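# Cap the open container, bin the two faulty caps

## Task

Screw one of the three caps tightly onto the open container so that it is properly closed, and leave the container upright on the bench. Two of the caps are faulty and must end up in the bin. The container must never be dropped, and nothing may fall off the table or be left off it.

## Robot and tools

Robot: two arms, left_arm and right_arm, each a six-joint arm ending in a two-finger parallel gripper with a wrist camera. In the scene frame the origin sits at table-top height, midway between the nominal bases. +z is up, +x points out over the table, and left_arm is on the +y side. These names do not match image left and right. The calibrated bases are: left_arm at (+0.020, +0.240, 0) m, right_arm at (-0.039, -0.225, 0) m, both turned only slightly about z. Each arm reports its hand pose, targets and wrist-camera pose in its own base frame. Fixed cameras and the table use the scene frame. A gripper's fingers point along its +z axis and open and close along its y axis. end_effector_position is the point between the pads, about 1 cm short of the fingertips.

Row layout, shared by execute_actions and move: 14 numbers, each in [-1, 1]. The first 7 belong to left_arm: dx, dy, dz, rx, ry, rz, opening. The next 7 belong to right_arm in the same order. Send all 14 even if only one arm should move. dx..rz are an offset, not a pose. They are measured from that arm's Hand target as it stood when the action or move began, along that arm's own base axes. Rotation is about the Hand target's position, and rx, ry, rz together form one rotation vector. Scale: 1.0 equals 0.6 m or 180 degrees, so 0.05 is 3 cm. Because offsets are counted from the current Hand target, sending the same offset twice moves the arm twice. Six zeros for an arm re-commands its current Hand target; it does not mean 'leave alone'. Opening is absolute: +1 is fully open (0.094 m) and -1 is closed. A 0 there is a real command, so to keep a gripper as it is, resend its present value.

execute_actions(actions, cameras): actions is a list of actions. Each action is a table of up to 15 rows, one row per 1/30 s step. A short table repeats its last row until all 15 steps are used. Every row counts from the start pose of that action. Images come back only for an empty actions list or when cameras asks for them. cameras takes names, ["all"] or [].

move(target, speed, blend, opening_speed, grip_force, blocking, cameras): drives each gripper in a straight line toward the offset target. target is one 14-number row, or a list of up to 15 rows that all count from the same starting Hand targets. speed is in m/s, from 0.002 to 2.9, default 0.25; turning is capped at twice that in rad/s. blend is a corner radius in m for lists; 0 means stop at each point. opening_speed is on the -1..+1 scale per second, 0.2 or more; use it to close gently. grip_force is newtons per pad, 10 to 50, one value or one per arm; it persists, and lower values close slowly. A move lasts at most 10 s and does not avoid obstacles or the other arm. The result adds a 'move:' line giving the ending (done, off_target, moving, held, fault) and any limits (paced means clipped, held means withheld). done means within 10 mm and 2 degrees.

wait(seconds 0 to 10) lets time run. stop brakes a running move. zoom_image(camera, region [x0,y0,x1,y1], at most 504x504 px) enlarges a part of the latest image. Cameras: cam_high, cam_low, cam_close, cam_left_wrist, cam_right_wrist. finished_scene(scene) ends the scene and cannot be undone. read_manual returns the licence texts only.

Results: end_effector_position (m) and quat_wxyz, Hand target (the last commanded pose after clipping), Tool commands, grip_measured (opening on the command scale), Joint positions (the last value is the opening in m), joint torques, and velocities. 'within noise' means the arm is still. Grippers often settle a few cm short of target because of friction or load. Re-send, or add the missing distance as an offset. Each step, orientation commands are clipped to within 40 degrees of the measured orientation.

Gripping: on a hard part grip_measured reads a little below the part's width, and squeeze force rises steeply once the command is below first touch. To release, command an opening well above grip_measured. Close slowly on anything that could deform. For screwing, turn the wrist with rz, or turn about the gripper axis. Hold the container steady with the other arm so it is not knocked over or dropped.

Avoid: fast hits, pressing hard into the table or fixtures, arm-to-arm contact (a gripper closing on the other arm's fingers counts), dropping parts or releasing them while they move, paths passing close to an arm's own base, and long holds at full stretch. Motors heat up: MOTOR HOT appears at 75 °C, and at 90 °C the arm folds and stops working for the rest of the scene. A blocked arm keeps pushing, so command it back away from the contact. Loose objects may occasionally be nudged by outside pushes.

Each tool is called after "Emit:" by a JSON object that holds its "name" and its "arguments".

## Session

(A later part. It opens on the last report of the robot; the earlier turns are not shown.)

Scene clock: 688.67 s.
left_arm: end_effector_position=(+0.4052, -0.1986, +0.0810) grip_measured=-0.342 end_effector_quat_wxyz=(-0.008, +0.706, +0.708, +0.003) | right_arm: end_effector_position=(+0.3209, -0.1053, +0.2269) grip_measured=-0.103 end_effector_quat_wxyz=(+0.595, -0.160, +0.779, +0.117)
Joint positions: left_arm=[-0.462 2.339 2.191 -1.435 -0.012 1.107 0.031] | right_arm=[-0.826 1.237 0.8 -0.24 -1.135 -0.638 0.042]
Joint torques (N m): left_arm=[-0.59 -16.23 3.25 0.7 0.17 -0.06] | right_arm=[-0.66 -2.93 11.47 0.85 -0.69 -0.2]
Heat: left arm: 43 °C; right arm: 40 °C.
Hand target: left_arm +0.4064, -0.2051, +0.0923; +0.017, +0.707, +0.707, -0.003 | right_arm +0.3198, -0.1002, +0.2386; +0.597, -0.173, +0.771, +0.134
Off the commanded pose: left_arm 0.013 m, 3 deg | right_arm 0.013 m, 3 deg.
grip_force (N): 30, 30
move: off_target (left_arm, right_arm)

Emit:
{"name": "move", "arguments": {"target": [[-0.001,0.0005,-0.006,0,0,0,-0.45,0,0,0,0,0,0,-0.1]], "speed": 0.03, "cameras": ["cam_close","cam_left_wrist"]}}

Scene clock: 689.80 s.
left_arm: end_effector_position=(+0.4042, -0.1981, +0.0749) grip_measured=-0.342 end_effector_quat_wxyz=(-0.011, +0.706, +0.708, +0.002) | right_arm: end_effector_position=(+0.3209, -0.1053, +0.2269) grip_measured=-0.103 end_effector_quat_wxyz=(+0.595, -0.160, +0.779, +0.117)
Joint positions: left_arm=[-0.462 2.339 2.166 -1.417 -0.012 1.107 0.031] | right_arm=[-0.826 1.237 0.8 -0.24 -1.135 -0.638 0.042]
Joint torques (N m): left_arm=[-0.61 -16.75 3.26 0.68 0.18 -0.05] | right_arm=[-0.68 -2.74 11.78 0.92 -0.69 -0.2]
Heat: left arm: 44 °C; right arm: 40 °C.
Hand target: left_arm +0.4058, -0.2048, +0.0887; +0.017, +0.707, +0.707, -0.003 | right_arm +0.3198, -0.1002, +0.2386; +0.597, -0.173, +0.771, +0.134
Off the commanded pose: left_arm 0.015 m, 3 deg | right_arm 0.013 m, 3 deg.
grip_force (N): 30, 30
move: off_target (left_arm, right_arm)
camera_calibration:
cam_left_wrist: T_world_to_cam=[[-0.999865, -0.0144948, 0.00772222, 0.400884], [-0.00948811, 0.893591, 0.448781, 0.183187], [-0.0134055, 0.448648, -0.893608, 0.245421], [0, 0, 0, 1]] pos_world=[0.405858, -0.267991, 0.134003]
Images, in order (width x height): cam_close 504x504, cam_left_wrist 504x504.

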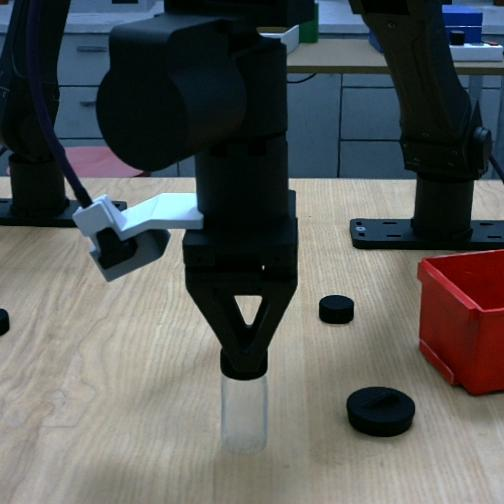

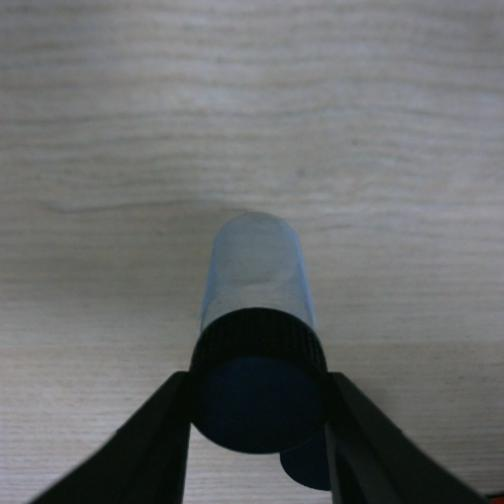

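Emit:
{"name": "move", "arguments": {"target": [[0.0003,-0.0001,-0.005,0,0,0,-0.45,0,0,0,0,0,0,-0.1]], "speed": 0.03}}

Emit:
{"name": "move", "arguments": {"target": [[0.0003,-0.0001,-0.005,0,0,0,-0.45,0,0,0,0,0,0,-0.1]], "speed": 0.03, "cameras": ["cam_close","cam_left_wrist"]}}

Scene clock: 690.90 s.
left_arm: end_effector_position=(+0.4044, -0.1982, +0.0725) grip_measured=-0.342 end_effector_quat_wxyz=(-0.011, +0.706, +0.708, +0.002) | right_arm: end_effector_position=(+0.3209, -0.1053, +0.2269) grip_measured=-0.103 end_effector_quat_wxyz=(+0.595, -0.160, +0.779, +0.117)
Joint positions: left_arm=[-0.462 2.339 2.157 -1.408 -0.012 1.107 0.031] | right_arm=[-0.826 1.237 0.8 -0.24 -1.135 -0.638 0.042]
Joint torques (N m): left_arm=[-0.59 -16.76 3.06 0.72 0.18 -0.05] | right_arm=[-0.72 -2.96 11.45 0.9 -0.72 -0.22]
Heat: left arm: 44 °C; right arm: 40 °C.
Hand target: left_arm +0.4060, -0.2048, +0.0857; +0.017, +0.707, +0.707, -0.003 | right_arm +0.3198, -0.1002, +0.2386; +0.597, -0.173, +0.771, +0.134
Off the commanded pose: left_arm 0.015 m, 3 deg | right_arm 0.013 m, 3 deg.
grip_force (N): 30, 30
move: off_target (left_arm, right_arm)

Scene clock: 691.90 s.
left_arm: end_effector_position=(+0.4043, -0.1981, +0.0722) grip_measured=-0.342 end_effector_quat_wxyz=(-0.009, +0.706, +0.708, +0.003) | right_arm: end_effector_position=(+0.3209, -0.1053, +0.2269) grip_measured=-0.103 end_effector_quat_wxyz=(+0.595, -0.160, +0.779, +0.117)
Joint positions: left_arm=[-0.462 2.335 2.148 -1.4 -0.012 1.107 0.031] | right_arm=[-0.826 1.237 0.8 -0.24 -1.135 -0.638 0.042]
Joint torques (N m): left_arm=[-0.61 -16.32 2.85 0.77 0.16 -0.06] | right_arm=[-0.57 -2.99 11.28 0.83 -0.68 -0.19]
Heat: left arm: 44 °C; right arm: 40 °C.
Hand target: left_arm +0.4062, -0.2049, +0.0827; +0.017, +0.707, +0.707, -0.003 | right_arm +0.3198, -0.1002, +0.2386; +0.597, -0.173, +0.771, +0.134
Off the commanded pose: left_arm 0.013 m, 3 deg | right_arm 0.013 m, 3 deg.
grip_force (N): 30, 30
move: off_target (left_arm, right_arm)
camera_calibration:
cam_left_wrist: T_world_to_cam=[[-0.999883, -0.0144363, 0.00496939, 0.401199], [-0.010686, 0.894191, 0.447559, 0.185122], [-0.0109047, 0.447453, -0.894241, 0.241933], [0, 0, 0, 1]] pos_world=[0.405769, -0.267996, 0.1315]
Images, in order (width x height): cam_close 504x504, cam_left_wrist 504x504.

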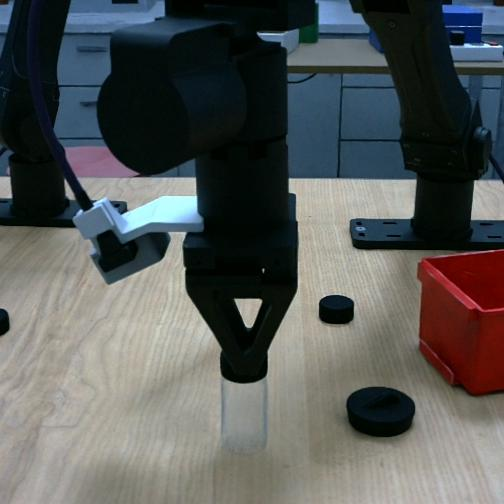

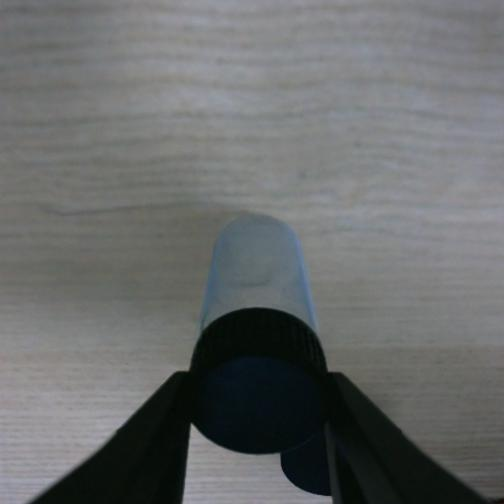

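Emit:
{"name": "move", "arguments": {"target": [0,0,0,0,0,0,-0.1,0,0,0,0,0,0,-0.1], "speed": 0.03, "opening_speed": 0.3, "cameras": ["cam_close","cam_left_wrist"]}}

Scene clock: 693.70 s.
left_arm: end_effector_position=(+0.4047, -0.1983, +0.0707) grip_measured=-0.103 end_effector_quat_wxyz=(-0.009, +0.706, +0.708, +0.003) | right_arm: end_effector_position=(+0.3209, -0.1053, +0.2269) grip_measured=-0.103 end_effector_quat_wxyz=(+0.595, -0.160, +0.779, +0.117)
Joint positions: left_arm=[-0.462 2.335 2.142 -1.392 -0.012 1.107 0.042] | right_arm=[-0.826 1.237 0.8 -0.24 -1.135 -0.638 0.042]
Joint torques (N m): left_arm=[-0.59 -16.36 3.26 0.71 0.19 -0.05] | right_arm=[-0.57 -2.92 11.43 0.86 -0.68 -0.2]
Heat: left arm: 45 °C; right arm: 40 °C.
Hand target: left_arm +0.4062, -0.2049, +0.0827; +0.017, +0.707, +0.707, -0.003 | right_arm +0.3198, -0.1002, +0.2386; +0.597, -0.173, +0.771, +0.134
Off the commanded pose: left_arm 0.014 m, 3 deg | right_arm 0.013 m, 3 deg.
grip_force (N): 30, 30
move: off_target (left_arm, right_arm)
camera_calibration:
cam_left_wrist: T_world_to_cam=[[-0.999889, -0.0144324, 0.00363753, 0.401687], [-0.0112851, 0.89449, 0.446945, 0.186292], [-0.00970423, 0.446855, -0.894554, 0.240032], [0, 0, 0, 1]] pos_world=[0.406074, -0.268099, 0.129998]
Images, in order (width x height): cam_close 504x504, cam_left_wrist 504x504.

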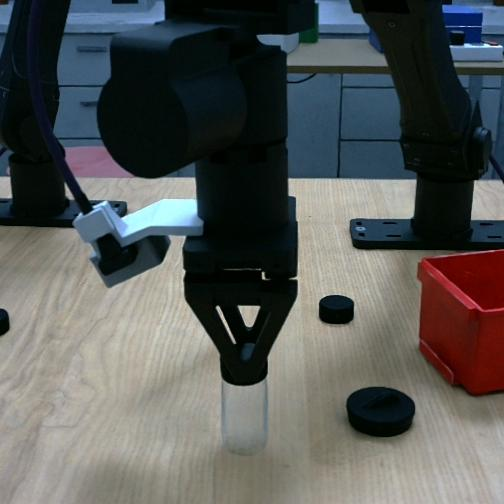

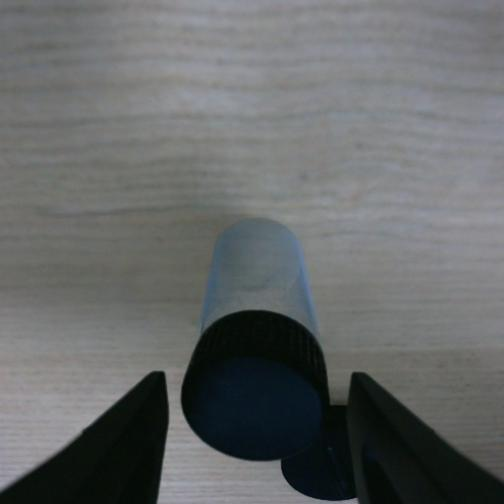

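Emit:
{"name": "move", "arguments": {"target": [[0.002,0,0,0,0,0,0.15,0,0,0,0,0,0,-0.1],[0.006,0.006,0.09,0,0,0,0.15,0,0,0,0,0,0,-0.1]], "speed": [0.03,0.06], "opening_speed": 0.4, "cameras": ["cam_close","cam_high","cam_left_wrist"]}}

Scene clock: 696.57 s.
left_arm: end_effector_position=(+0.4099, -0.2009, +0.1261) grip_measured=+0.147 end_effector_quat_wxyz=(+0.019, +0.706, +0.708, +0.012) | right_arm: end_effector_position=(+0.3209, -0.1053, +0.2269) grip_measured=-0.103 end_effector_quat_wxyz=(+0.595, -0.160, +0.779, +0.117)
Joint positions: left_arm=[-0.462 2.335 2.364 -1.557 -0.012 1.107 0.054] | right_arm=[-0.826 1.237 0.8 -0.24 -1.135 -0.638 0.042]
Joint torques (N m): left_arm=[0.31 -13.75 6.37 0.46 0.18 0.03] | right_arm=[-0.69 -2.88 11.55 0.85 -0.68 -0.16]
Heat: left arm: 46 °C; right arm: 40 °C.
Hand target: left_arm +0.4098, -0.2013, +0.1367; +0.017, +0.707, +0.707, -0.003 | right_arm +0.3198, -0.1002, +0.2386; +0.597, -0.173, +0.771, +0.134
Off the commanded pose: left_arm 0.011 m, 2 deg | right_arm 0.013 m, 3 deg.
joint sent to its limit (left arm) — joint 4 (wrist pitch), lower limit. The joint targets are off in position, not in orientation.
grip_force (N): 30, 30
move: off_target (left_arm, right_arm)
camera_calibration:
cam_left_wrist: T_world_to_cam=[[-0.998727, -0.0150894, -0.0481321, 0.412611], [-0.0340395, 0.905797, 0.422342, 0.178565], [0.037225, 0.423443, -0.905158, 0.268237], [0, 0, 0, 1]] pos_world=[0.408179, -0.269101, 0.187241]
Images, in order (width x height): cam_high 504x504, cam_close 504x504, cam_left_wrist 504x504.

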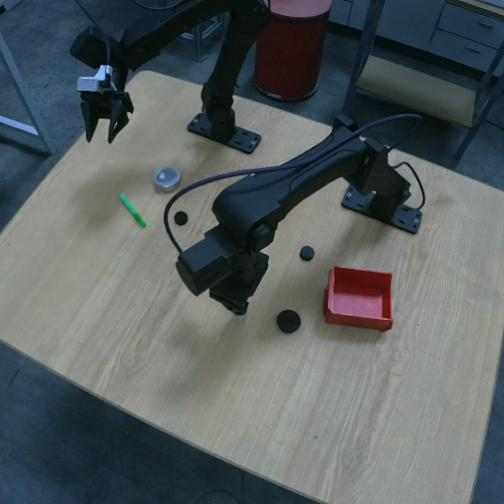

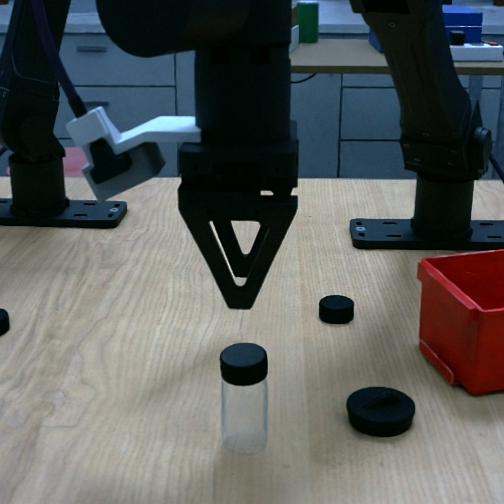

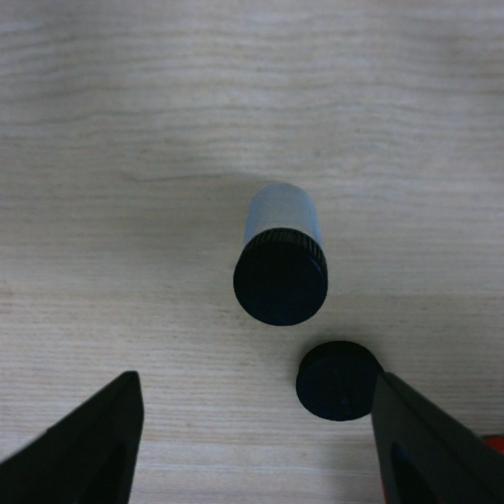

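Emit:
{"name": "zoom_image", "arguments": {"camera": "cam_close", "region": [190, 320, 300, 460]}}

Emit:
{"name": "zoom_image", "arguments": {"camera": "cam_left_wrist", "region": [210, 160, 350, 340]}}

Scaled by 3.600.

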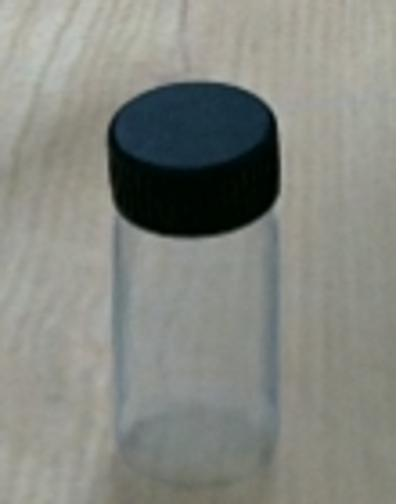

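Scaled by 2.800.

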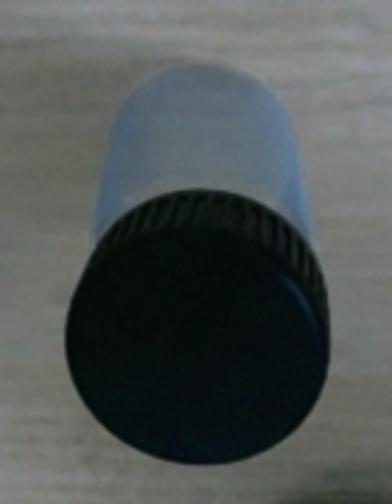

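Emit:
{"name": "move", "arguments": {"target": [[-0.1,0.09,0.06,0,0,0,0.15,0,0,0,0,0,0,-0.1],[-0.2667,0.2522,0.1055,0,0,0,0.15,0,0,0,0,0,0,-0.1]], "speed": [0.15,0.2], "blend": [0.03,0], "cameras": ["cam_high","cam_close"]}}

Scene clock: 700.63 s.
left_arm: end_effector_position=(+0.2591, -0.0492, +0.1981) grip_measured=+0.147 end_effector_quat_wxyz=(+0.015, +0.704, +0.710, +0.012) | right_arm: end_effector_position=(+0.3209, -0.1053, +0.2269) grip_measured=-0.103 end_effector_quat_wxyz=(+0.595, -0.160, +0.779, +0.117)
Joint positions: left_arm=[-0.194 1.537 1.562 -1.558 -0.004 1.367 0.054] | right_arm=[-0.826 1.237 0.8 -0.24 -1.135 -0.638 0.042]
Joint torques (N m): left_arm=[0.47 -7.27 3.12 0.43 0.13 0.09] | right_arm=[-0.5 -2.97 11.6 0.82 -0.71 -0.2]
Heat: left arm: 46 °C; right arm: 40 °C.
Hand target: left_arm +0.2498, -0.0500, +0.2000; +0.017, +0.707, +0.707, -0.003 | right_arm +0.3198, -0.1002, +0.2386; +0.597, -0.173, +0.771, +0.134
Off the commanded pose: left_arm 0.010 m, 2 deg | right_arm 0.013 m, 3 deg.
grip_force (N): 30, 30
move: off_target (right_arm)
Images, in order (width x height): cam_high 504x504, cam_close 504x504.

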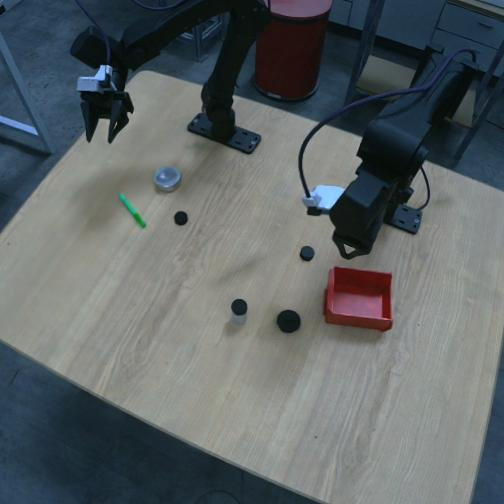

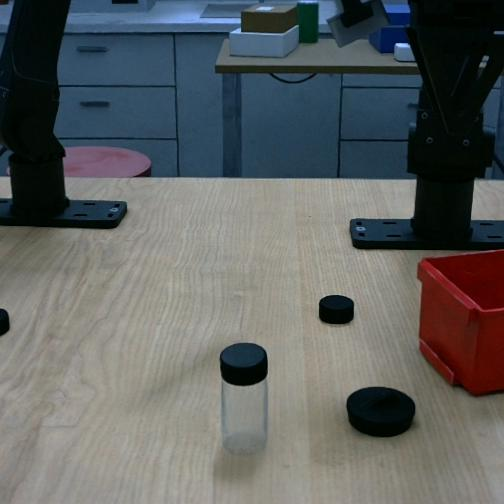

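Emit:
{"name": "move", "arguments": {"target": [[0,0,0,0,0,0,0.15,0.1667,0.167,0.0,0.0142,-0.0255,0.0215,0.6],[0,0,0,0,0,0,0.15,0.182,0.6323,-0.117,0.0284,-0.0509,0.0431,0.6]], "speed": [0.15,0.15], "blend": [0.04,0], "cameras": ["cam_high","cam_low","cam_close","cam_right_wrist"]}}

Scene clock: 707.33 s.
left_arm: end_effector_position=(+0.2591, -0.0492, +0.1981) grip_measured=+0.147 end_effector_quat_wxyz=(+0.015, +0.704, +0.710, +0.012) | right_arm: end_effector_position=(+0.4188, +0.2746, +0.1452) grip_measured=+0.597 end_effector_quat_wxyz=(+0.622, -0.227, +0.725, +0.187)
Joint positions: left_arm=[-0.194 1.537 1.562 -1.558 -0.004 1.367 0.054] | right_arm=[0.569 1.828 0.735 0.936 -0.028 -0.016 0.075]
Joint torques (N m): left_arm=[0.38 -7.28 3.15 0.43 0.18 0.11] | right_arm=[0.14 -6.49 9.31 2.61 0.16 0.11]
Heat: left arm: 45 °C; right arm: 40 °C.
Hand target: left_arm +0.2498, -0.0500, +0.2000; +0.017, +0.707, +0.707, -0.003 | right_arm +0.4290, +0.2792, +0.1684; +0.654, -0.208, +0.701, +0.194
Off the commanded pose: left_arm 0.010 m, 2 deg | right_arm 0.026 m, 5 deg.
grip_force (N): 30, 30
move: off_target (right_arm)
camera_calibration:
cam_right_wrist: T_world_to_cam=[[0.550404, -0.83483, 0.0106881, -0.00308426], [-0.46331, -0.31606, -0.827919, 0.439386], [0.69455, 0.450738, -0.560746, -0.245118], [0, 0, 0, 1]] pos_world=[0.375516, 0.246781, 0.22636]
Images, in order (width x height): cam_high 504x504, cam_low 504x504, cam_close 504x504, cam_right_wrist 504x504.

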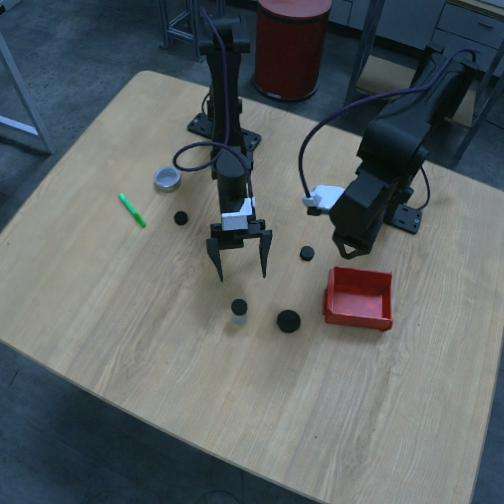

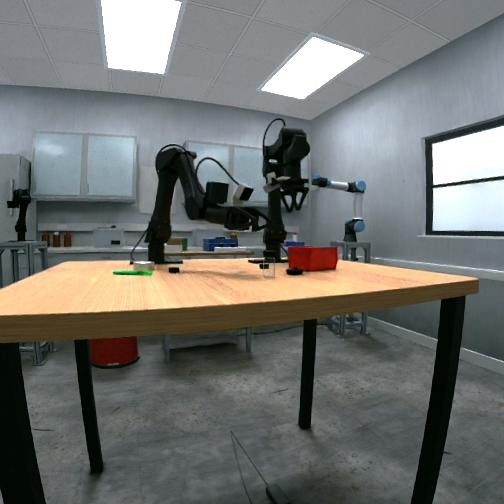

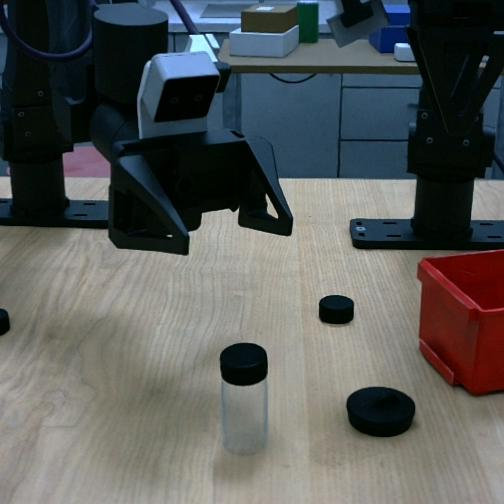

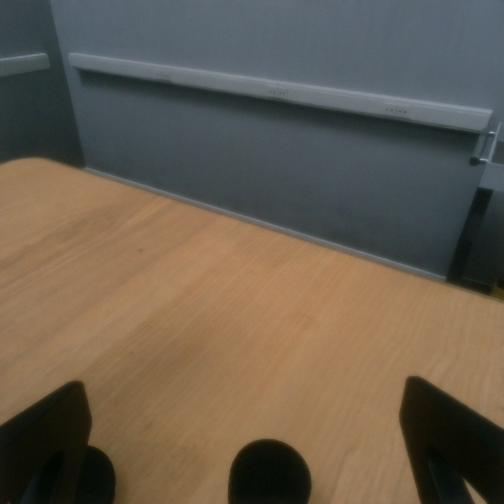

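Emit:
{"name": "move", "arguments": {"target": [0,0,0,0,0,0,0.15,0.02,0.0,-0.055,0.0151,-0.0232,-0.0003,0.6], "speed": 0.06, "cameras": ["cam_high","cam_close","cam_right_wrist"]}}

Scene clock: 709.50 s.
left_arm: end_effector_position=(+0.2591, -0.0492, +0.1981) grip_measured=+0.147 end_effector_quat_wxyz=(+0.015, +0.704, +0.710, +0.012) | right_arm: end_effector_position=(+0.4295, +0.2815, +0.1136) grip_measured=+0.597 end_effector_quat_wxyz=(+0.651, -0.219, +0.699, +0.196)
Joint positions: left_arm=[-0.194 1.537 1.562 -1.558 -0.004 1.367 0.054] | right_arm=[0.569 2.049 0.743 1.231 -0.028 -0.014 0.075]
Joint torques (N m): left_arm=[0.36 -7.25 3.14 0.42 0.19 0.11] | right_arm=[-0.61 -6.89 7.66 2.71 0.03 0.08]
Heat: left arm: 45 °C; right arm: 40 °C.
Hand target: left_arm +0.2498, -0.0500, +0.2000; +0.017, +0.707, +0.707, -0.003 | right_arm +0.4410, +0.2792, +0.1354; +0.684, -0.199, +0.672, +0.203
Off the commanded pose: left_arm 0.010 m, 2 deg | right_arm 0.025 m, 5 deg.
grip_force (N): 30, 30
move: off_target (right_arm)
camera_calibration:
cam_right_wrist: T_world_to_cam=[[0.549552, -0.835397, 0.0102706, -0.00231721], [-0.405855, -0.27769, -0.87073, 0.389892], [0.730256, 0.474343, -0.491655, -0.30314], [0, 0, 0, 1]] pos_world=[0.380883, 0.250126, 0.190474]
Images, in order (width x height): cam_high 504x504, cam_close 504x504, cam_right_wrist 504x504.

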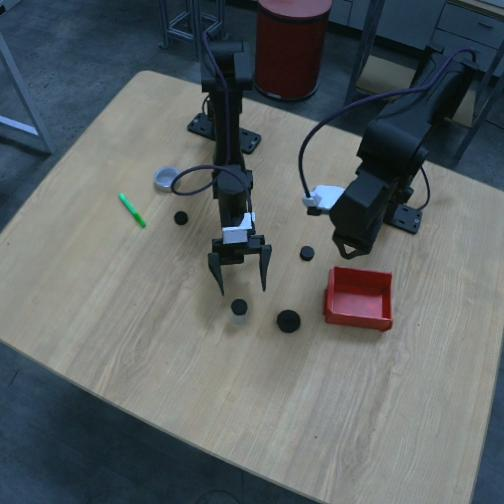

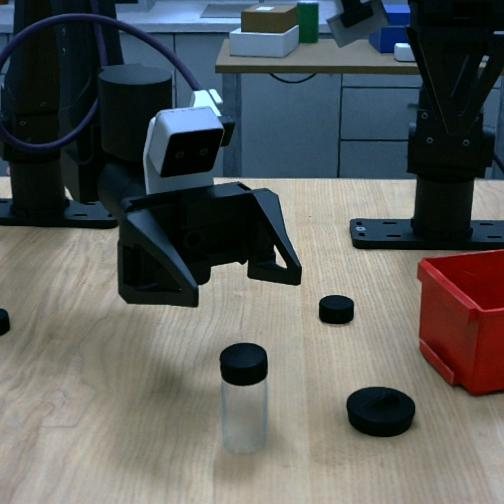

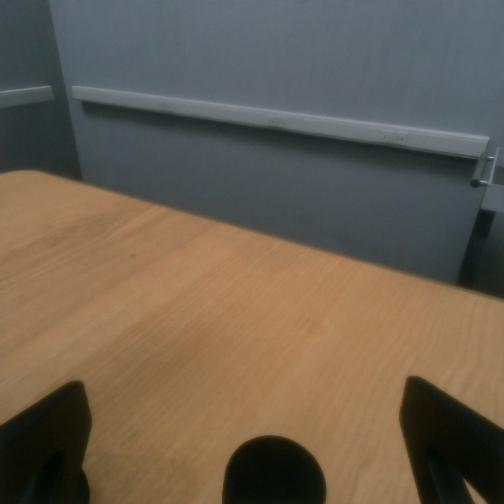

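Emit:
{"name": "move", "arguments": {"target": [0,0,0,0,0,0,0.15,0.0138,-0.0082,-0.06,0,0,0,0.6], "speed": 0.06, "cameras": ["cam_high","cam_close","cam_right_wrist"]}}

Scene clock: 712.43 s.
left_arm: end_effector_position=(+0.2591, -0.0492, +0.1981) grip_measured=+0.147 end_effector_quat_wxyz=(+0.015, +0.704, +0.710, +0.012) | right_arm: end_effector_position=(+0.4418, +0.2697, +0.0759) grip_measured=+0.597 end_effector_quat_wxyz=(+0.649, -0.212, +0.706, +0.188)
Joint positions: left_arm=[-0.194 1.537 1.562 -1.558 -0.004 1.367 0.054] | right_arm=[0.532 2.199 0.765 1.348 -0.041 -0.014 0.075]
Joint torques (N m): left_arm=[0.38 -7.23 3.17 0.42 0.19 0.11] | right_arm=[-0.39 -7.25 7.28 2.81 -0.05 0.08]
Heat: left arm: 44 °C; right arm: 40 °C.
Hand target: left_arm +0.2498, -0.0500, +0.2000; +0.017, +0.707, +0.707, -0.003 | right_arm +0.4493, +0.2743, +0.0994; +0.684, -0.199, +0.672, +0.203
Off the commanded pose: left_arm 0.010 m, 2 deg | right_arm 0.025 m, 6 deg.
grip_force (N): 30, 30
move: off_target (right_arm)
camera_calibration:
cam_right_wrist: T_world_to_cam=[[0.530239, -0.847801, 0.00891161, -0.00652379], [-0.421841, -0.27292, -0.864618, 0.364077], [0.735457, 0.454695, -0.50235, -0.321266], [0, 0, 0, 1]] pos_world=[0.393319, 0.239911, 0.153458]
Images, in order (width x height): cam_high 504x504, cam_close 504x504, cam_right_wrist 504x504.

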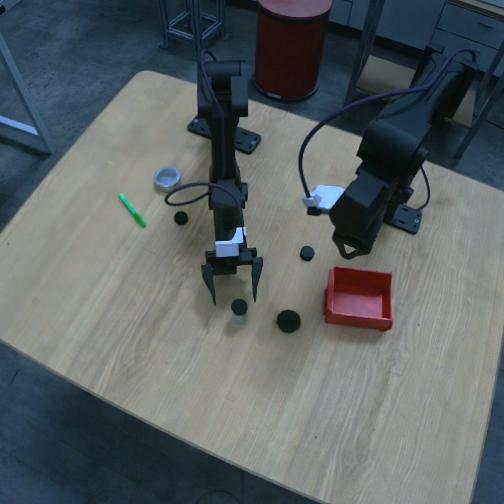

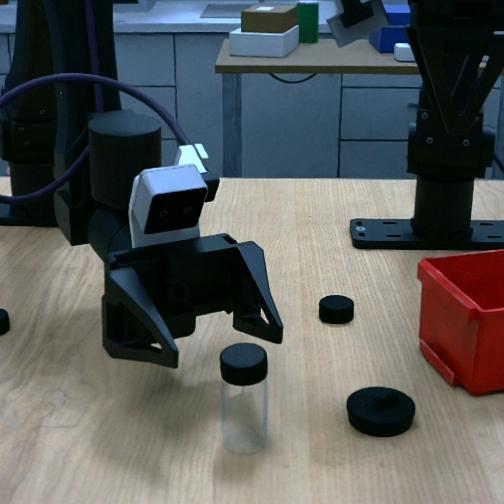

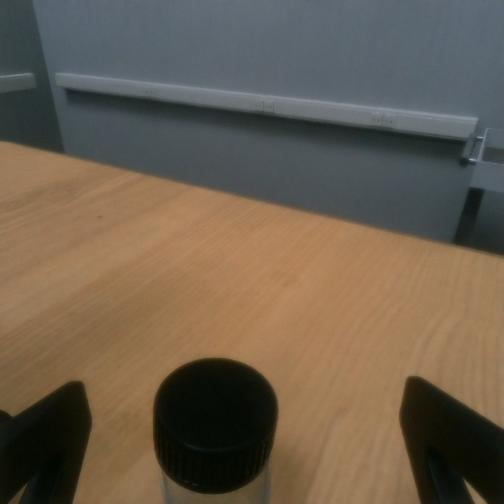

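Emit:
{"name": "move", "arguments": {"target": [[0,0,0,0,0,0,0.15,-0.0163,0.0252,-0.01,0,0,0,0.6],[0,0,0,0,0,0,0.15,-0.0075,0.0115,-0.02,0,0,0,0.6]], "speed": [0.06,0.04], "cameras": ["cam_close","cam_right_wrist"]}}

Scene clock: 715.57 s.
left_arm: end_effector_position=(+0.2591, -0.0492, +0.1981) grip_measured=+0.147 end_effector_quat_wxyz=(+0.015, +0.704, +0.710, +0.012) | right_arm: end_effector_position=(+0.4373, +0.2801, +0.0696) grip_measured=+0.597 end_effector_quat_wxyz=(+0.655, -0.210, +0.700, +0.195)
Joint positions: left_arm=[-0.194 1.537 1.562 -1.558 -0.004 1.367 0.054] | right_arm=[0.561 2.248 0.775 1.406 -0.02 -0.003 0.075]
Joint torques (N m): left_arm=[0.39 -7.25 3.15 0.42 0.19 0.11] | right_arm=[-0.38 -7.45 6.22 2.7 -0.02 0.04]
Heat: left arm: 44 °C; right arm: 40 °C.
Hand target: left_arm +0.2498, -0.0500, +0.2000; +0.017, +0.707, +0.707, -0.003 | right_arm +0.4448, +0.2812, +0.0874; +0.684, -0.199, +0.672, +0.203
Off the commanded pose: left_arm 0.010 m, 2 deg | right_arm 0.019 m, 5 deg.
grip_force (N): 30, 30
move: off_target (right_arm)
camera_calibration:
cam_right_wrist: T_world_to_cam=[[0.536035, -0.844195, 0.000182332, 0.00173764], [-0.409525, -0.260223, -0.874399, 0.351278], [0.738211, 0.468634, -0.485208, -0.332142], [0, 0, 0, 1]] pos_world=[0.388116, 0.248531, 0.145999]
Images, in order (width x height): cam_close 504x504, cam_right_wrist 504x504.

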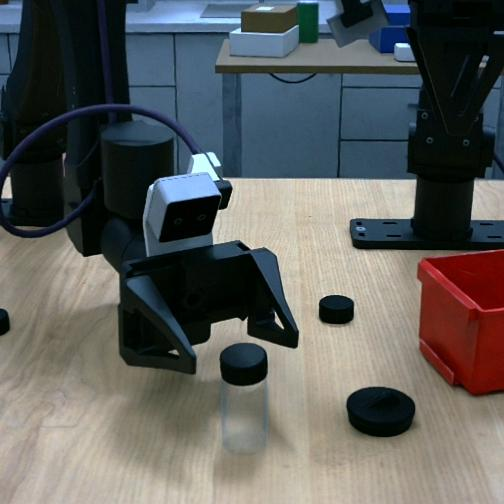

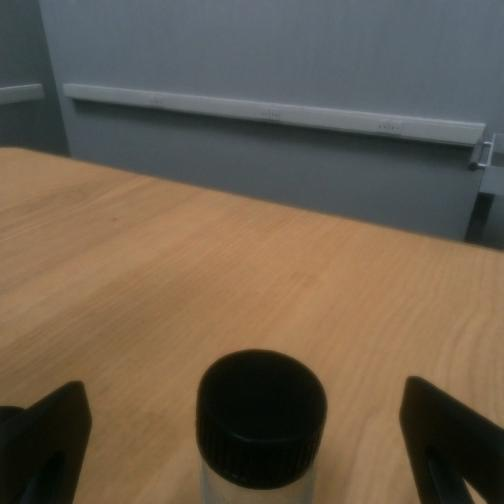

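Emit:
{"name": "move", "arguments": {"target": [0,0,0,0,0,0,0.15,0,0,-0.038,0,0,0,0.6], "speed": 0.05, "cameras": ["cam_low","cam_close","cam_right_wrist"]}}

Scene clock: 716.93 s.
left_arm: end_effector_position=(+0.2591, -0.0492, +0.1981) grip_measured=+0.147 end_effector_quat_wxyz=(+0.015, +0.704, +0.710, +0.012) | right_arm: end_effector_position=(+0.4362, +0.2794, +0.0371) grip_measured=+0.597 end_effector_quat_wxyz=(+0.640, -0.214, +0.713, +0.191)
Joint positions: left_arm=[-0.194 1.537 1.562 -1.558 -0.004 1.367 0.054] | right_arm=[0.561 2.342 0.791 1.443 -0.02 -0.003 0.075]
Joint torques (N m): left_arm=[0.38 -7.27 3.14 0.41 0.18 0.11] | right_arm=[-0.46 -7.68 6.11 2.99 0 0.07]
Heat: left arm: 44 °C; right arm: 39 °C.
Hand target: left_arm +0.2498, -0.0500, +0.2000; +0.017, +0.707, +0.707, -0.003 | right_arm +0.4448, +0.2812, +0.0646; +0.684, -0.199, +0.672, +0.203
Off the commanded pose: left_arm 0.010 m, 2 deg | right_arm 0.029 m, 7 deg.
grip_force (N): 30, 30
move: off_target (right_arm)
camera_calibration:
cam_right_wrist: T_world_to_cam=[[0.536036, -0.844195, 0.0000484466, 0.00182941], [-0.439796, -0.279305, -0.853562, 0.339976], [0.720586, 0.457519, -0.520991, -0.33465], [0, 0, 0, 1]] pos_world=[0.389684, 0.24961, 0.115841]
Images, in order (width x height): cam_low 504x504, cam_close 504x504, cam_right_wrist 504x504.

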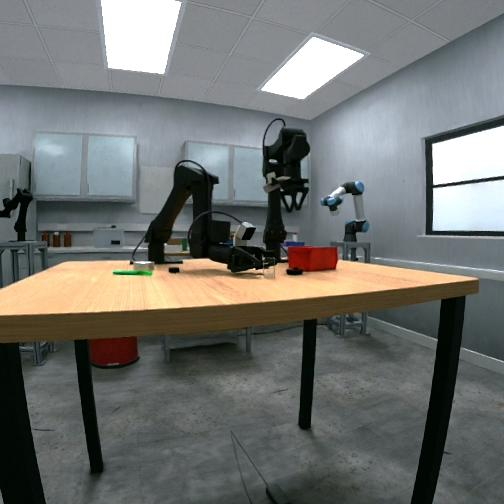

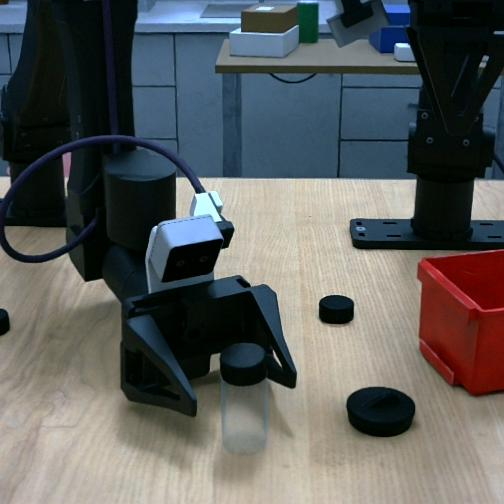

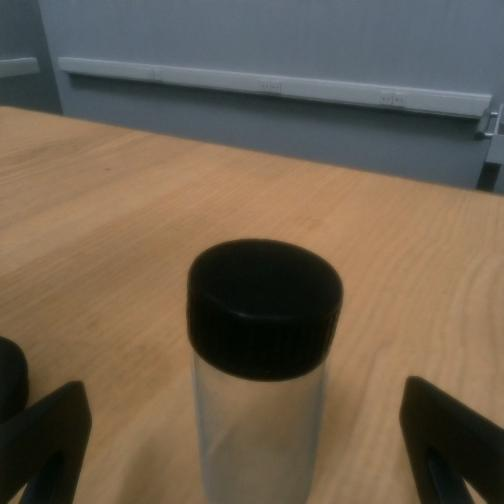

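Emit:
{"name": "move", "arguments": {"target": [[0,0,0,0,0,0,0.15,0.0128,-0.0195,0,0.0106,-0.0163,0,0.6],[0,0,0,0,0,0,0.15,0.0033,-0.005,0,0.0106,-0.0163,0,0.6]], "speed": [0.05,0.04], "cameras": ["cam_close","cam_right_wrist"]}}

Scene clock: 719.73 s.
left_arm: end_effector_position=(+0.2591, -0.0492, +0.1981) grip_measured=+0.147 end_effector_quat_wxyz=(+0.015, +0.704, +0.710, +0.012) | right_arm: end_effector_position=(+0.4393, +0.2767, +0.0372) grip_measured=+0.597 end_effector_quat_wxyz=(+0.639, -0.217, +0.711, +0.198)
Joint positions: left_arm=[-0.194 1.537 1.562 -1.558 -0.004 1.367 0.054] | right_arm=[0.541 2.346 0.797 1.444 -0.055 -0.002 0.075]
Joint torques (N m): left_arm=[0.39 -7.28 3.14 0.42 0.19 0.11] | right_arm=[0.44 -7.76 5.68 3.1 0.18 0.09]
Heat: left arm: 44 °C; right arm: 41 °C.
Hand target: left_arm +0.2498, -0.0500, +0.2000; +0.017, +0.707, +0.707, -0.003 | right_arm +0.4468, +0.2782, +0.0646; +0.704, -0.193, +0.651, +0.209
Off the commanded pose: left_arm 0.010 m, 2 deg | right_arm 0.029 m, 11 deg.
joint sent to its limit (right arm) — joint 4 (wrist pitch), upper limit. The joint targets are off in position and orientation.
grip_force (N): 30, 30
move: off_target (right_arm)
camera_calibration:
cam_right_wrist: T_world_to_cam=[[0.548611, -0.836062, -0.00521831, -0.00975565], [-0.435791, -0.280621, -0.855183, 0.339364], [0.713521, 0.471437, -0.5183, -0.336513], [0, 0, 0, 1]] pos_world=[0.393353, 0.245721, 0.115753]
Images, in order (width x height): cam_close 504x504, cam_right_wrist 504x504.

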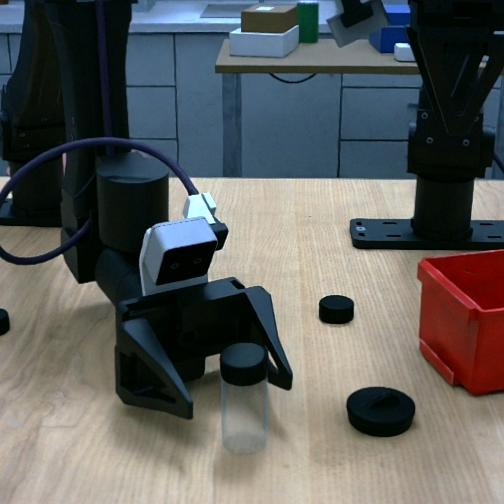

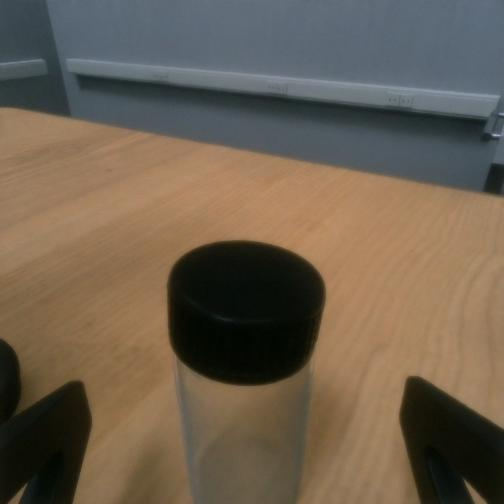

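Emit:
{"name": "move", "arguments": {"target": [0,0,0,0,0,0,0.15,0,0,0,0,0,0,-0.1], "speed": 0.04, "opening_speed": 0.4, "grip_force": [30, 25], "cameras": ["cam_close","cam_right_wrist"]}}

Scene clock: 723.50 s.
left_arm: end_effector_position=(+0.2591, -0.0492, +0.1981) grip_measured=+0.147 end_effector_quat_wxyz=(+0.015, +0.704, +0.710, +0.012) | right_arm: end_effector_position=(+0.4393, +0.2767, +0.0372) grip_measured=-0.097 end_effector_quat_wxyz=(+0.639, -0.217, +0.711, +0.198)
Joint positions: left_arm=[-0.194 1.537 1.562 -1.558 -0.004 1.367 0.054] | right_arm=[0.541 2.346 0.797 1.444 -0.055 -0.002 0.042]
Joint torques (N m): left_arm=[0.38 -7.25 3.17 0.42 0.18 0.1] | right_arm=[0.44 -7.94 5.49 3.12 0.14 0.09]
Heat: left arm: 43 °C; right arm: 43 °C.
Hand target: left_arm +0.2498, -0.0500, +0.2000; +0.017, +0.707, +0.707, -0.003 | right_arm +0.4468, +0.2782, +0.0646; +0.704, -0.193, +0.651, +0.209
Off the commanded pose: left_arm 0.010 m, 2 deg | right_arm 0.029 m, 11 deg.
joint sent to its limit (right arm) — joint 4 (wrist pitch), upper limit. The joint targets are off in position and orientation.
grip_force (N): 30, 25
move: off_target (right_arm)
camera_calibration:
cam_right_wrist: T_world_to_cam=[[0.548611, -0.836062, -0.00521831, -0.00975565], [-0.435791, -0.280621, -0.855183, 0.339364], [0.713521, 0.471437, -0.5183, -0.336513], [0, 0, 0, 1]] pos_world=[0.393353, 0.245721, 0.115753]
Images, in order (width x height): cam_close 504x504, cam_right_wrist 504x504.

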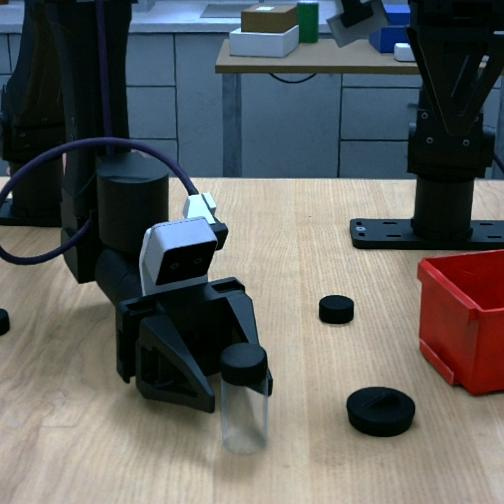

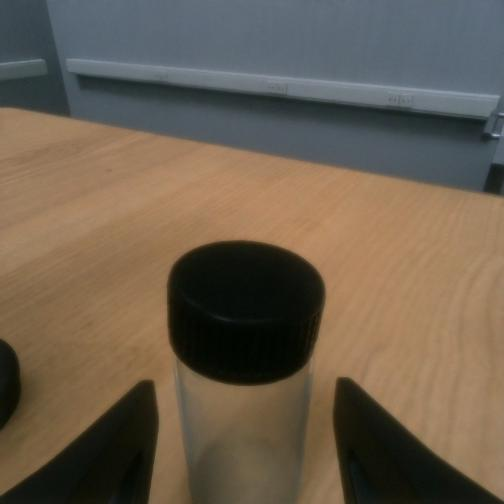

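Emit:
{"name": "move", "arguments": {"target": [0,0,0,0,0,0,0.15,0,0,0,0,0,0,-0.42], "speed": 0.04, "opening_speed": 0.25, "grip_force": [30, 25], "cameras": ["cam_close","cam_right_wrist"]}}

Scene clock: 725.37 s.
left_arm: end_effector_position=(+0.2591, -0.0492, +0.1981) grip_measured=+0.147 end_effector_quat_wxyz=(+0.015, +0.704, +0.710, +0.012) | right_arm: end_effector_position=(+0.4393, +0.2767, +0.0372) grip_measured=-0.352 end_effector_quat_wxyz=(+0.639, -0.217, +0.711, +0.198)
Joint positions: left_arm=[-0.194 1.537 1.562 -1.558 -0.004 1.367 0.054] | right_arm=[0.541 2.346 0.797 1.444 -0.055 -0.002 0.03]
Joint torques (N m): left_arm=[0.38 -7.27 3.15 0.43 0.18 0.11] | right_arm=[0.54 -7.61 5.71 3.12 0.14 0.07]
Heat: left arm: 43 °C; right arm: 45 °C.
Hand target: left_arm +0.2498, -0.0500, +0.2000; +0.017, +0.707, +0.707, -0.003 | right_arm +0.4468, +0.2782, +0.0646; +0.704, -0.193, +0.651, +0.209
Off the commanded pose: left_arm 0.010 m, 2 deg | right_arm 0.029 m, 11 deg.
joint sent to its limit (right arm) — joint 4 (wrist pitch), upper limit. The joint targets are off in position and orientation.
grip_force (N): 30, 25
move: off_target (right_arm)
camera_calibration:
cam_right_wrist: T_world_to_cam=[[0.548611, -0.836062, -0.00521831, -0.00975565], [-0.435791, -0.280621, -0.855183, 0.339364], [0.713521, 0.471437, -0.5183, -0.336513], [0, 0, 0, 1]] pos_world=[0.393353, 0.245721, 0.115753]
Images, in order (width x height): cam_close 504x504, cam_right_wrist 504x504.

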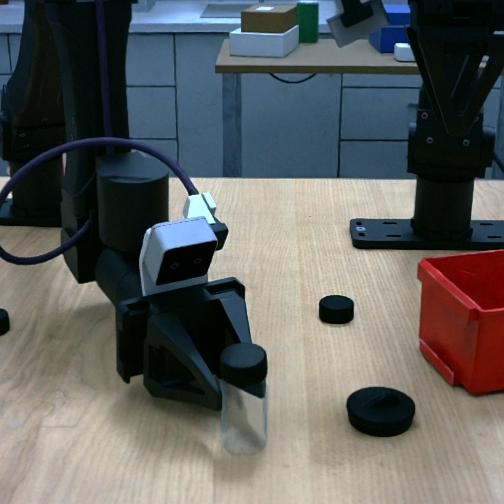

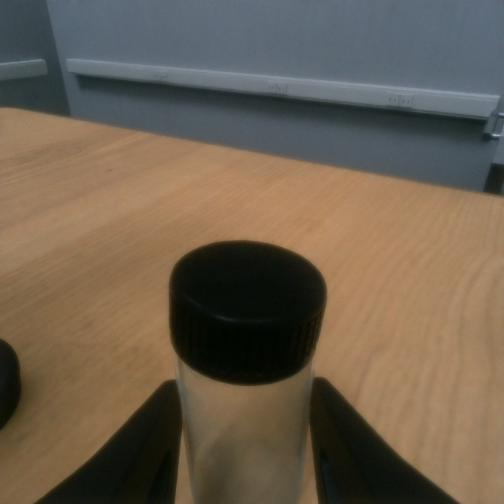

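Emit:
{"name": "zoom_image", "arguments": {"camera": "cam_close", "region": [190, 330, 300, 470]}}

Emit:
{"name": "zoom_image", "arguments": {"camera": "cam_right_wrist", "region": [140, 220, 350, 500]}}

Scaled by 3.600.

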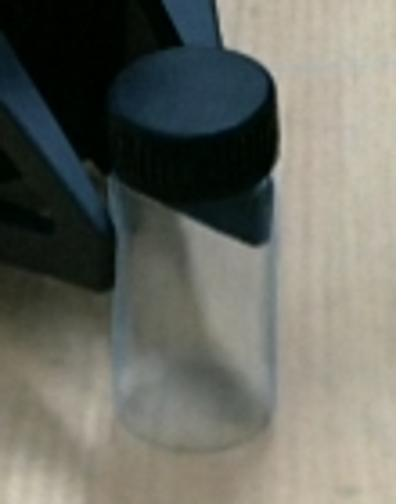

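Scaled by 1.800.

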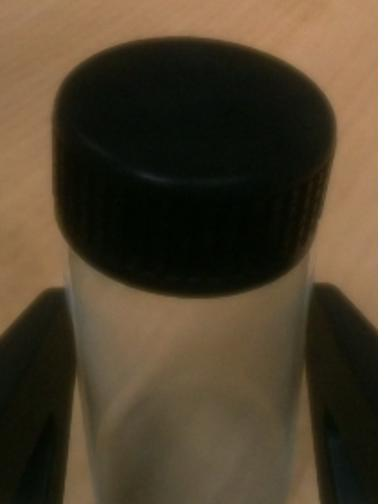

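Emit:
{"name": "move", "arguments": {"target": [0.2508,-0.2357,-0.115,0.0252,0.0958,0.7794,0.1,0,0,0,0,0,0,-0.42], "speed": 0.35, "cameras": ["cam_high","cam_close","cam_left_wrist"]}}

Scene clock: 731.33 s.
left_arm: end_effector_position=(+0.3976, -0.1863, +0.1280) grip_measured=+0.103 end_effector_quat_wxyz=(-0.066, -0.424, +0.901, -0.060) | right_arm: end_effector_position=(+0.4393, +0.2767, +0.0372) grip_measured=-0.352 end_effector_quat_wxyz=(+0.639, -0.217, +0.711, +0.198)
Joint positions: left_arm=[-0.367 2.289 2.281 -1.567 0.179 -1.247 0.052] | right_arm=[0.541 2.346 0.797 1.444 -0.055 -0.002 0.03]
Joint torques (N m): left_arm=[-0.57 -11.59 6.72 0.42 0.25 -0.17] | right_arm=[0.32 -7.69 5.49 3.07 0.15 0.06]
Heat: left arm: 43 °C; right arm: 48 °C.
Hand target: left_arm +0.4003, -0.1914, +0.1310; -0.095, -0.429, +0.897, -0.044 | right_arm +0.4468, +0.2782, +0.0646; +0.704, -0.193, +0.651, +0.209
Off the commanded pose: left_arm 0.007 m, 4 deg | right_arm 0.029 m, 11 deg.
joint sent to its limit (left arm) — joint 4 (wrist pitch), lower limit. The joint targets are off in position and orientation.
joint sent to its limit (right arm) — joint 4 (wrist pitch), upper limit. The joint targets are off in position and orientation.
grip_force (N): 30, 25
move: off_target (left_arm, right_arm)
camera_calibration:
cam_left_wrist: T_world_to_cam=[[0.77999, -0.624038, 0.0468274, -0.432182], [-0.530424, -0.619563, 0.578612, 0.0573302], [-0.332063, -0.47615, -0.814258, 0.231744], [0, 0, 0, 1]] pos_world=[0.44446, -0.123833, 0.175765]
Images, in order (width x height): cam_high 504x504, cam_close 504x504, cam_left_wrist 504x504.

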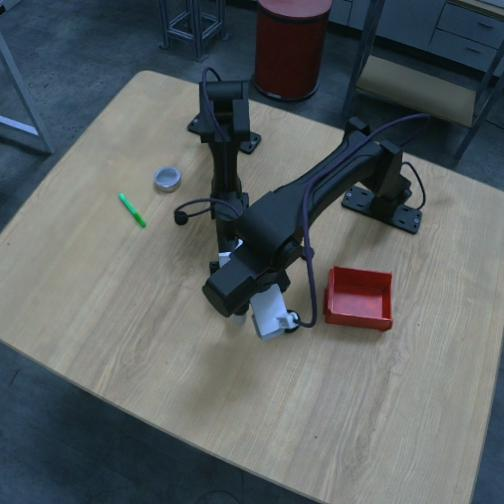

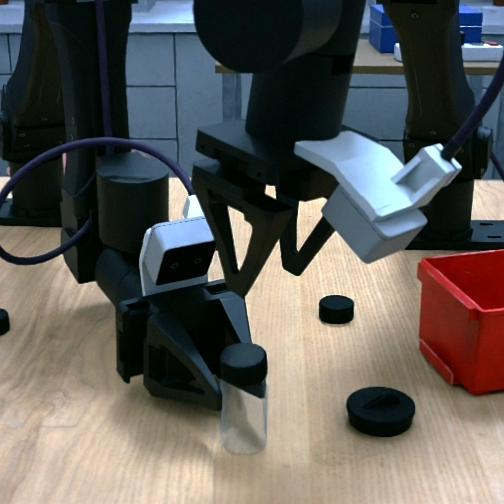

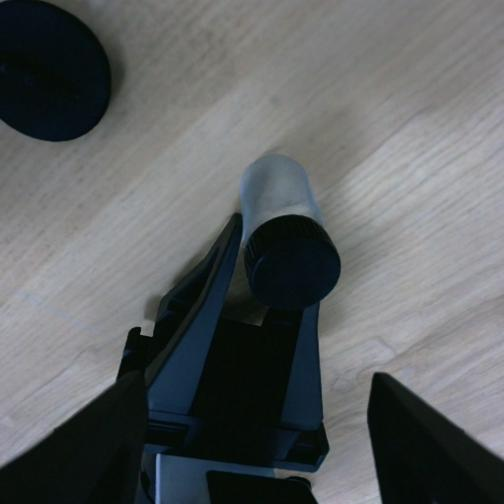

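Emit:
{"name": "move", "arguments": {"target": [0.0162,-0.016,-0.0517,0,0,0,0.1,0,0,0,0,0,0,-0.42], "speed": 0.05, "cameras": ["cam_close","cam_left_wrist","cam_right_wrist"]}}

Scene clock: 732.97 s.
left_arm: end_effector_position=(+0.4074, -0.1960, +0.0980) grip_measured=+0.103 end_effector_quat_wxyz=(-0.080, -0.422, +0.902, -0.045) | right_arm: end_effector_position=(+0.4393, +0.2767, +0.0372) grip_measured=-0.352 end_effector_quat_wxyz=(+0.639, -0.217, +0.711, +0.198)
Joint positions: left_arm=[-0.38 2.399 2.352 -1.567 0.179 -1.251 0.052] | right_arm=[0.541 2.346 0.797 1.444 -0.055 -0.002 0.03]
Joint torques (N m): left_arm=[-0.55 -12.38 6.71 0.34 0.22 -0.14] | right_arm=[0.36 -7.65 5.53 3.1 0.17 0.1]
Heat: left arm: 43 °C; right arm: 48 °C.
Hand target: left_arm +0.4100, -0.2010, +0.1000; -0.095, -0.429, +0.897, -0.044 | right_arm +0.4468, +0.2782, +0.0646; +0.704, -0.193, +0.651, +0.209
Off the commanded pose: left_arm 0.006 m, 2 deg | right_arm 0.029 m, 11 deg.
joint sent to its limit (left arm) — joint 4 (wrist pitch), lower limit. The joint targets are off in position, not in orientation.
joint sent to its limit (right arm) — joint 4 (wrist pitch), upper limit. The joint targets are off in position and orientation.
grip_force (N): 30, 25
move: off_target (right_arm)
camera_calibration:
cam_left_wrist: T_world_to_cam=[[0.776163, -0.630482, 0.00798043, -0.440404], [-0.513128, -0.624236, 0.589092, 0.0648859], [-0.36643, -0.461326, -0.808027, 0.222387], [0, 0, 0, 1]] pos_world=[0.456609, -0.13457, 0.144986]
cam_right_wrist: T_world_to_cam=[[0.548611, -0.836062, -0.00521831, -0.00975565], [-0.435791, -0.280621, -0.855183, 0.339364], [0.713521, 0.471437, -0.5183, -0.336513], [0, 0, 0, 1]] pos_world=[0.393353, 0.245721, 0.115753]
Images, in order (width x height): cam_close 504x504, cam_left_wrist 504x504, cam_right_wrist 504x504.

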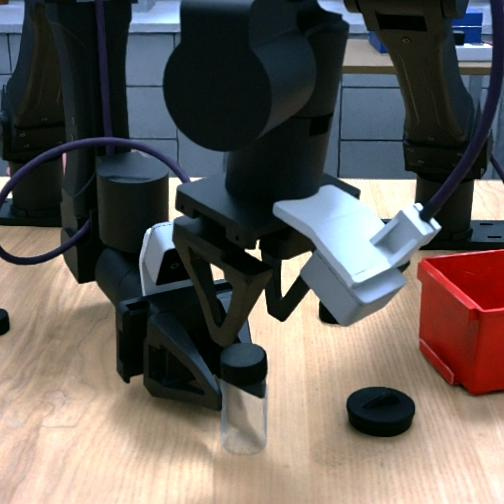

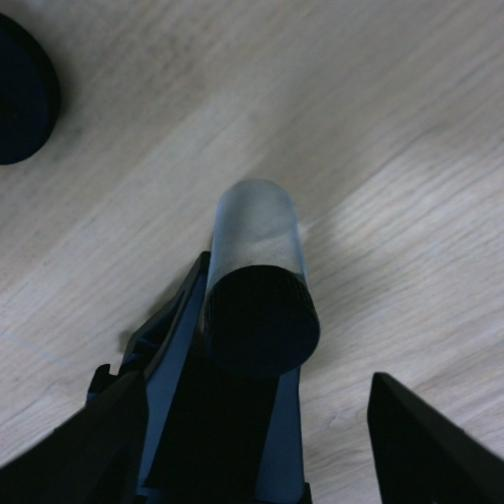

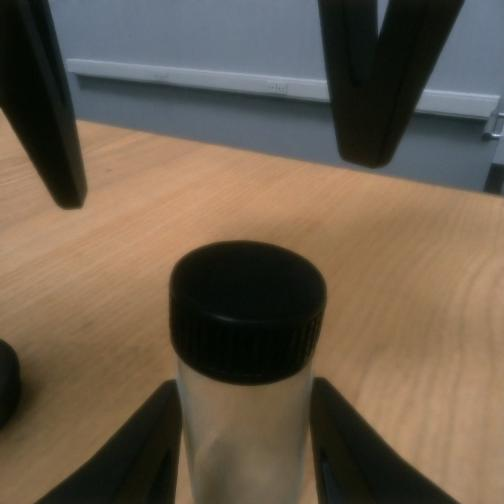

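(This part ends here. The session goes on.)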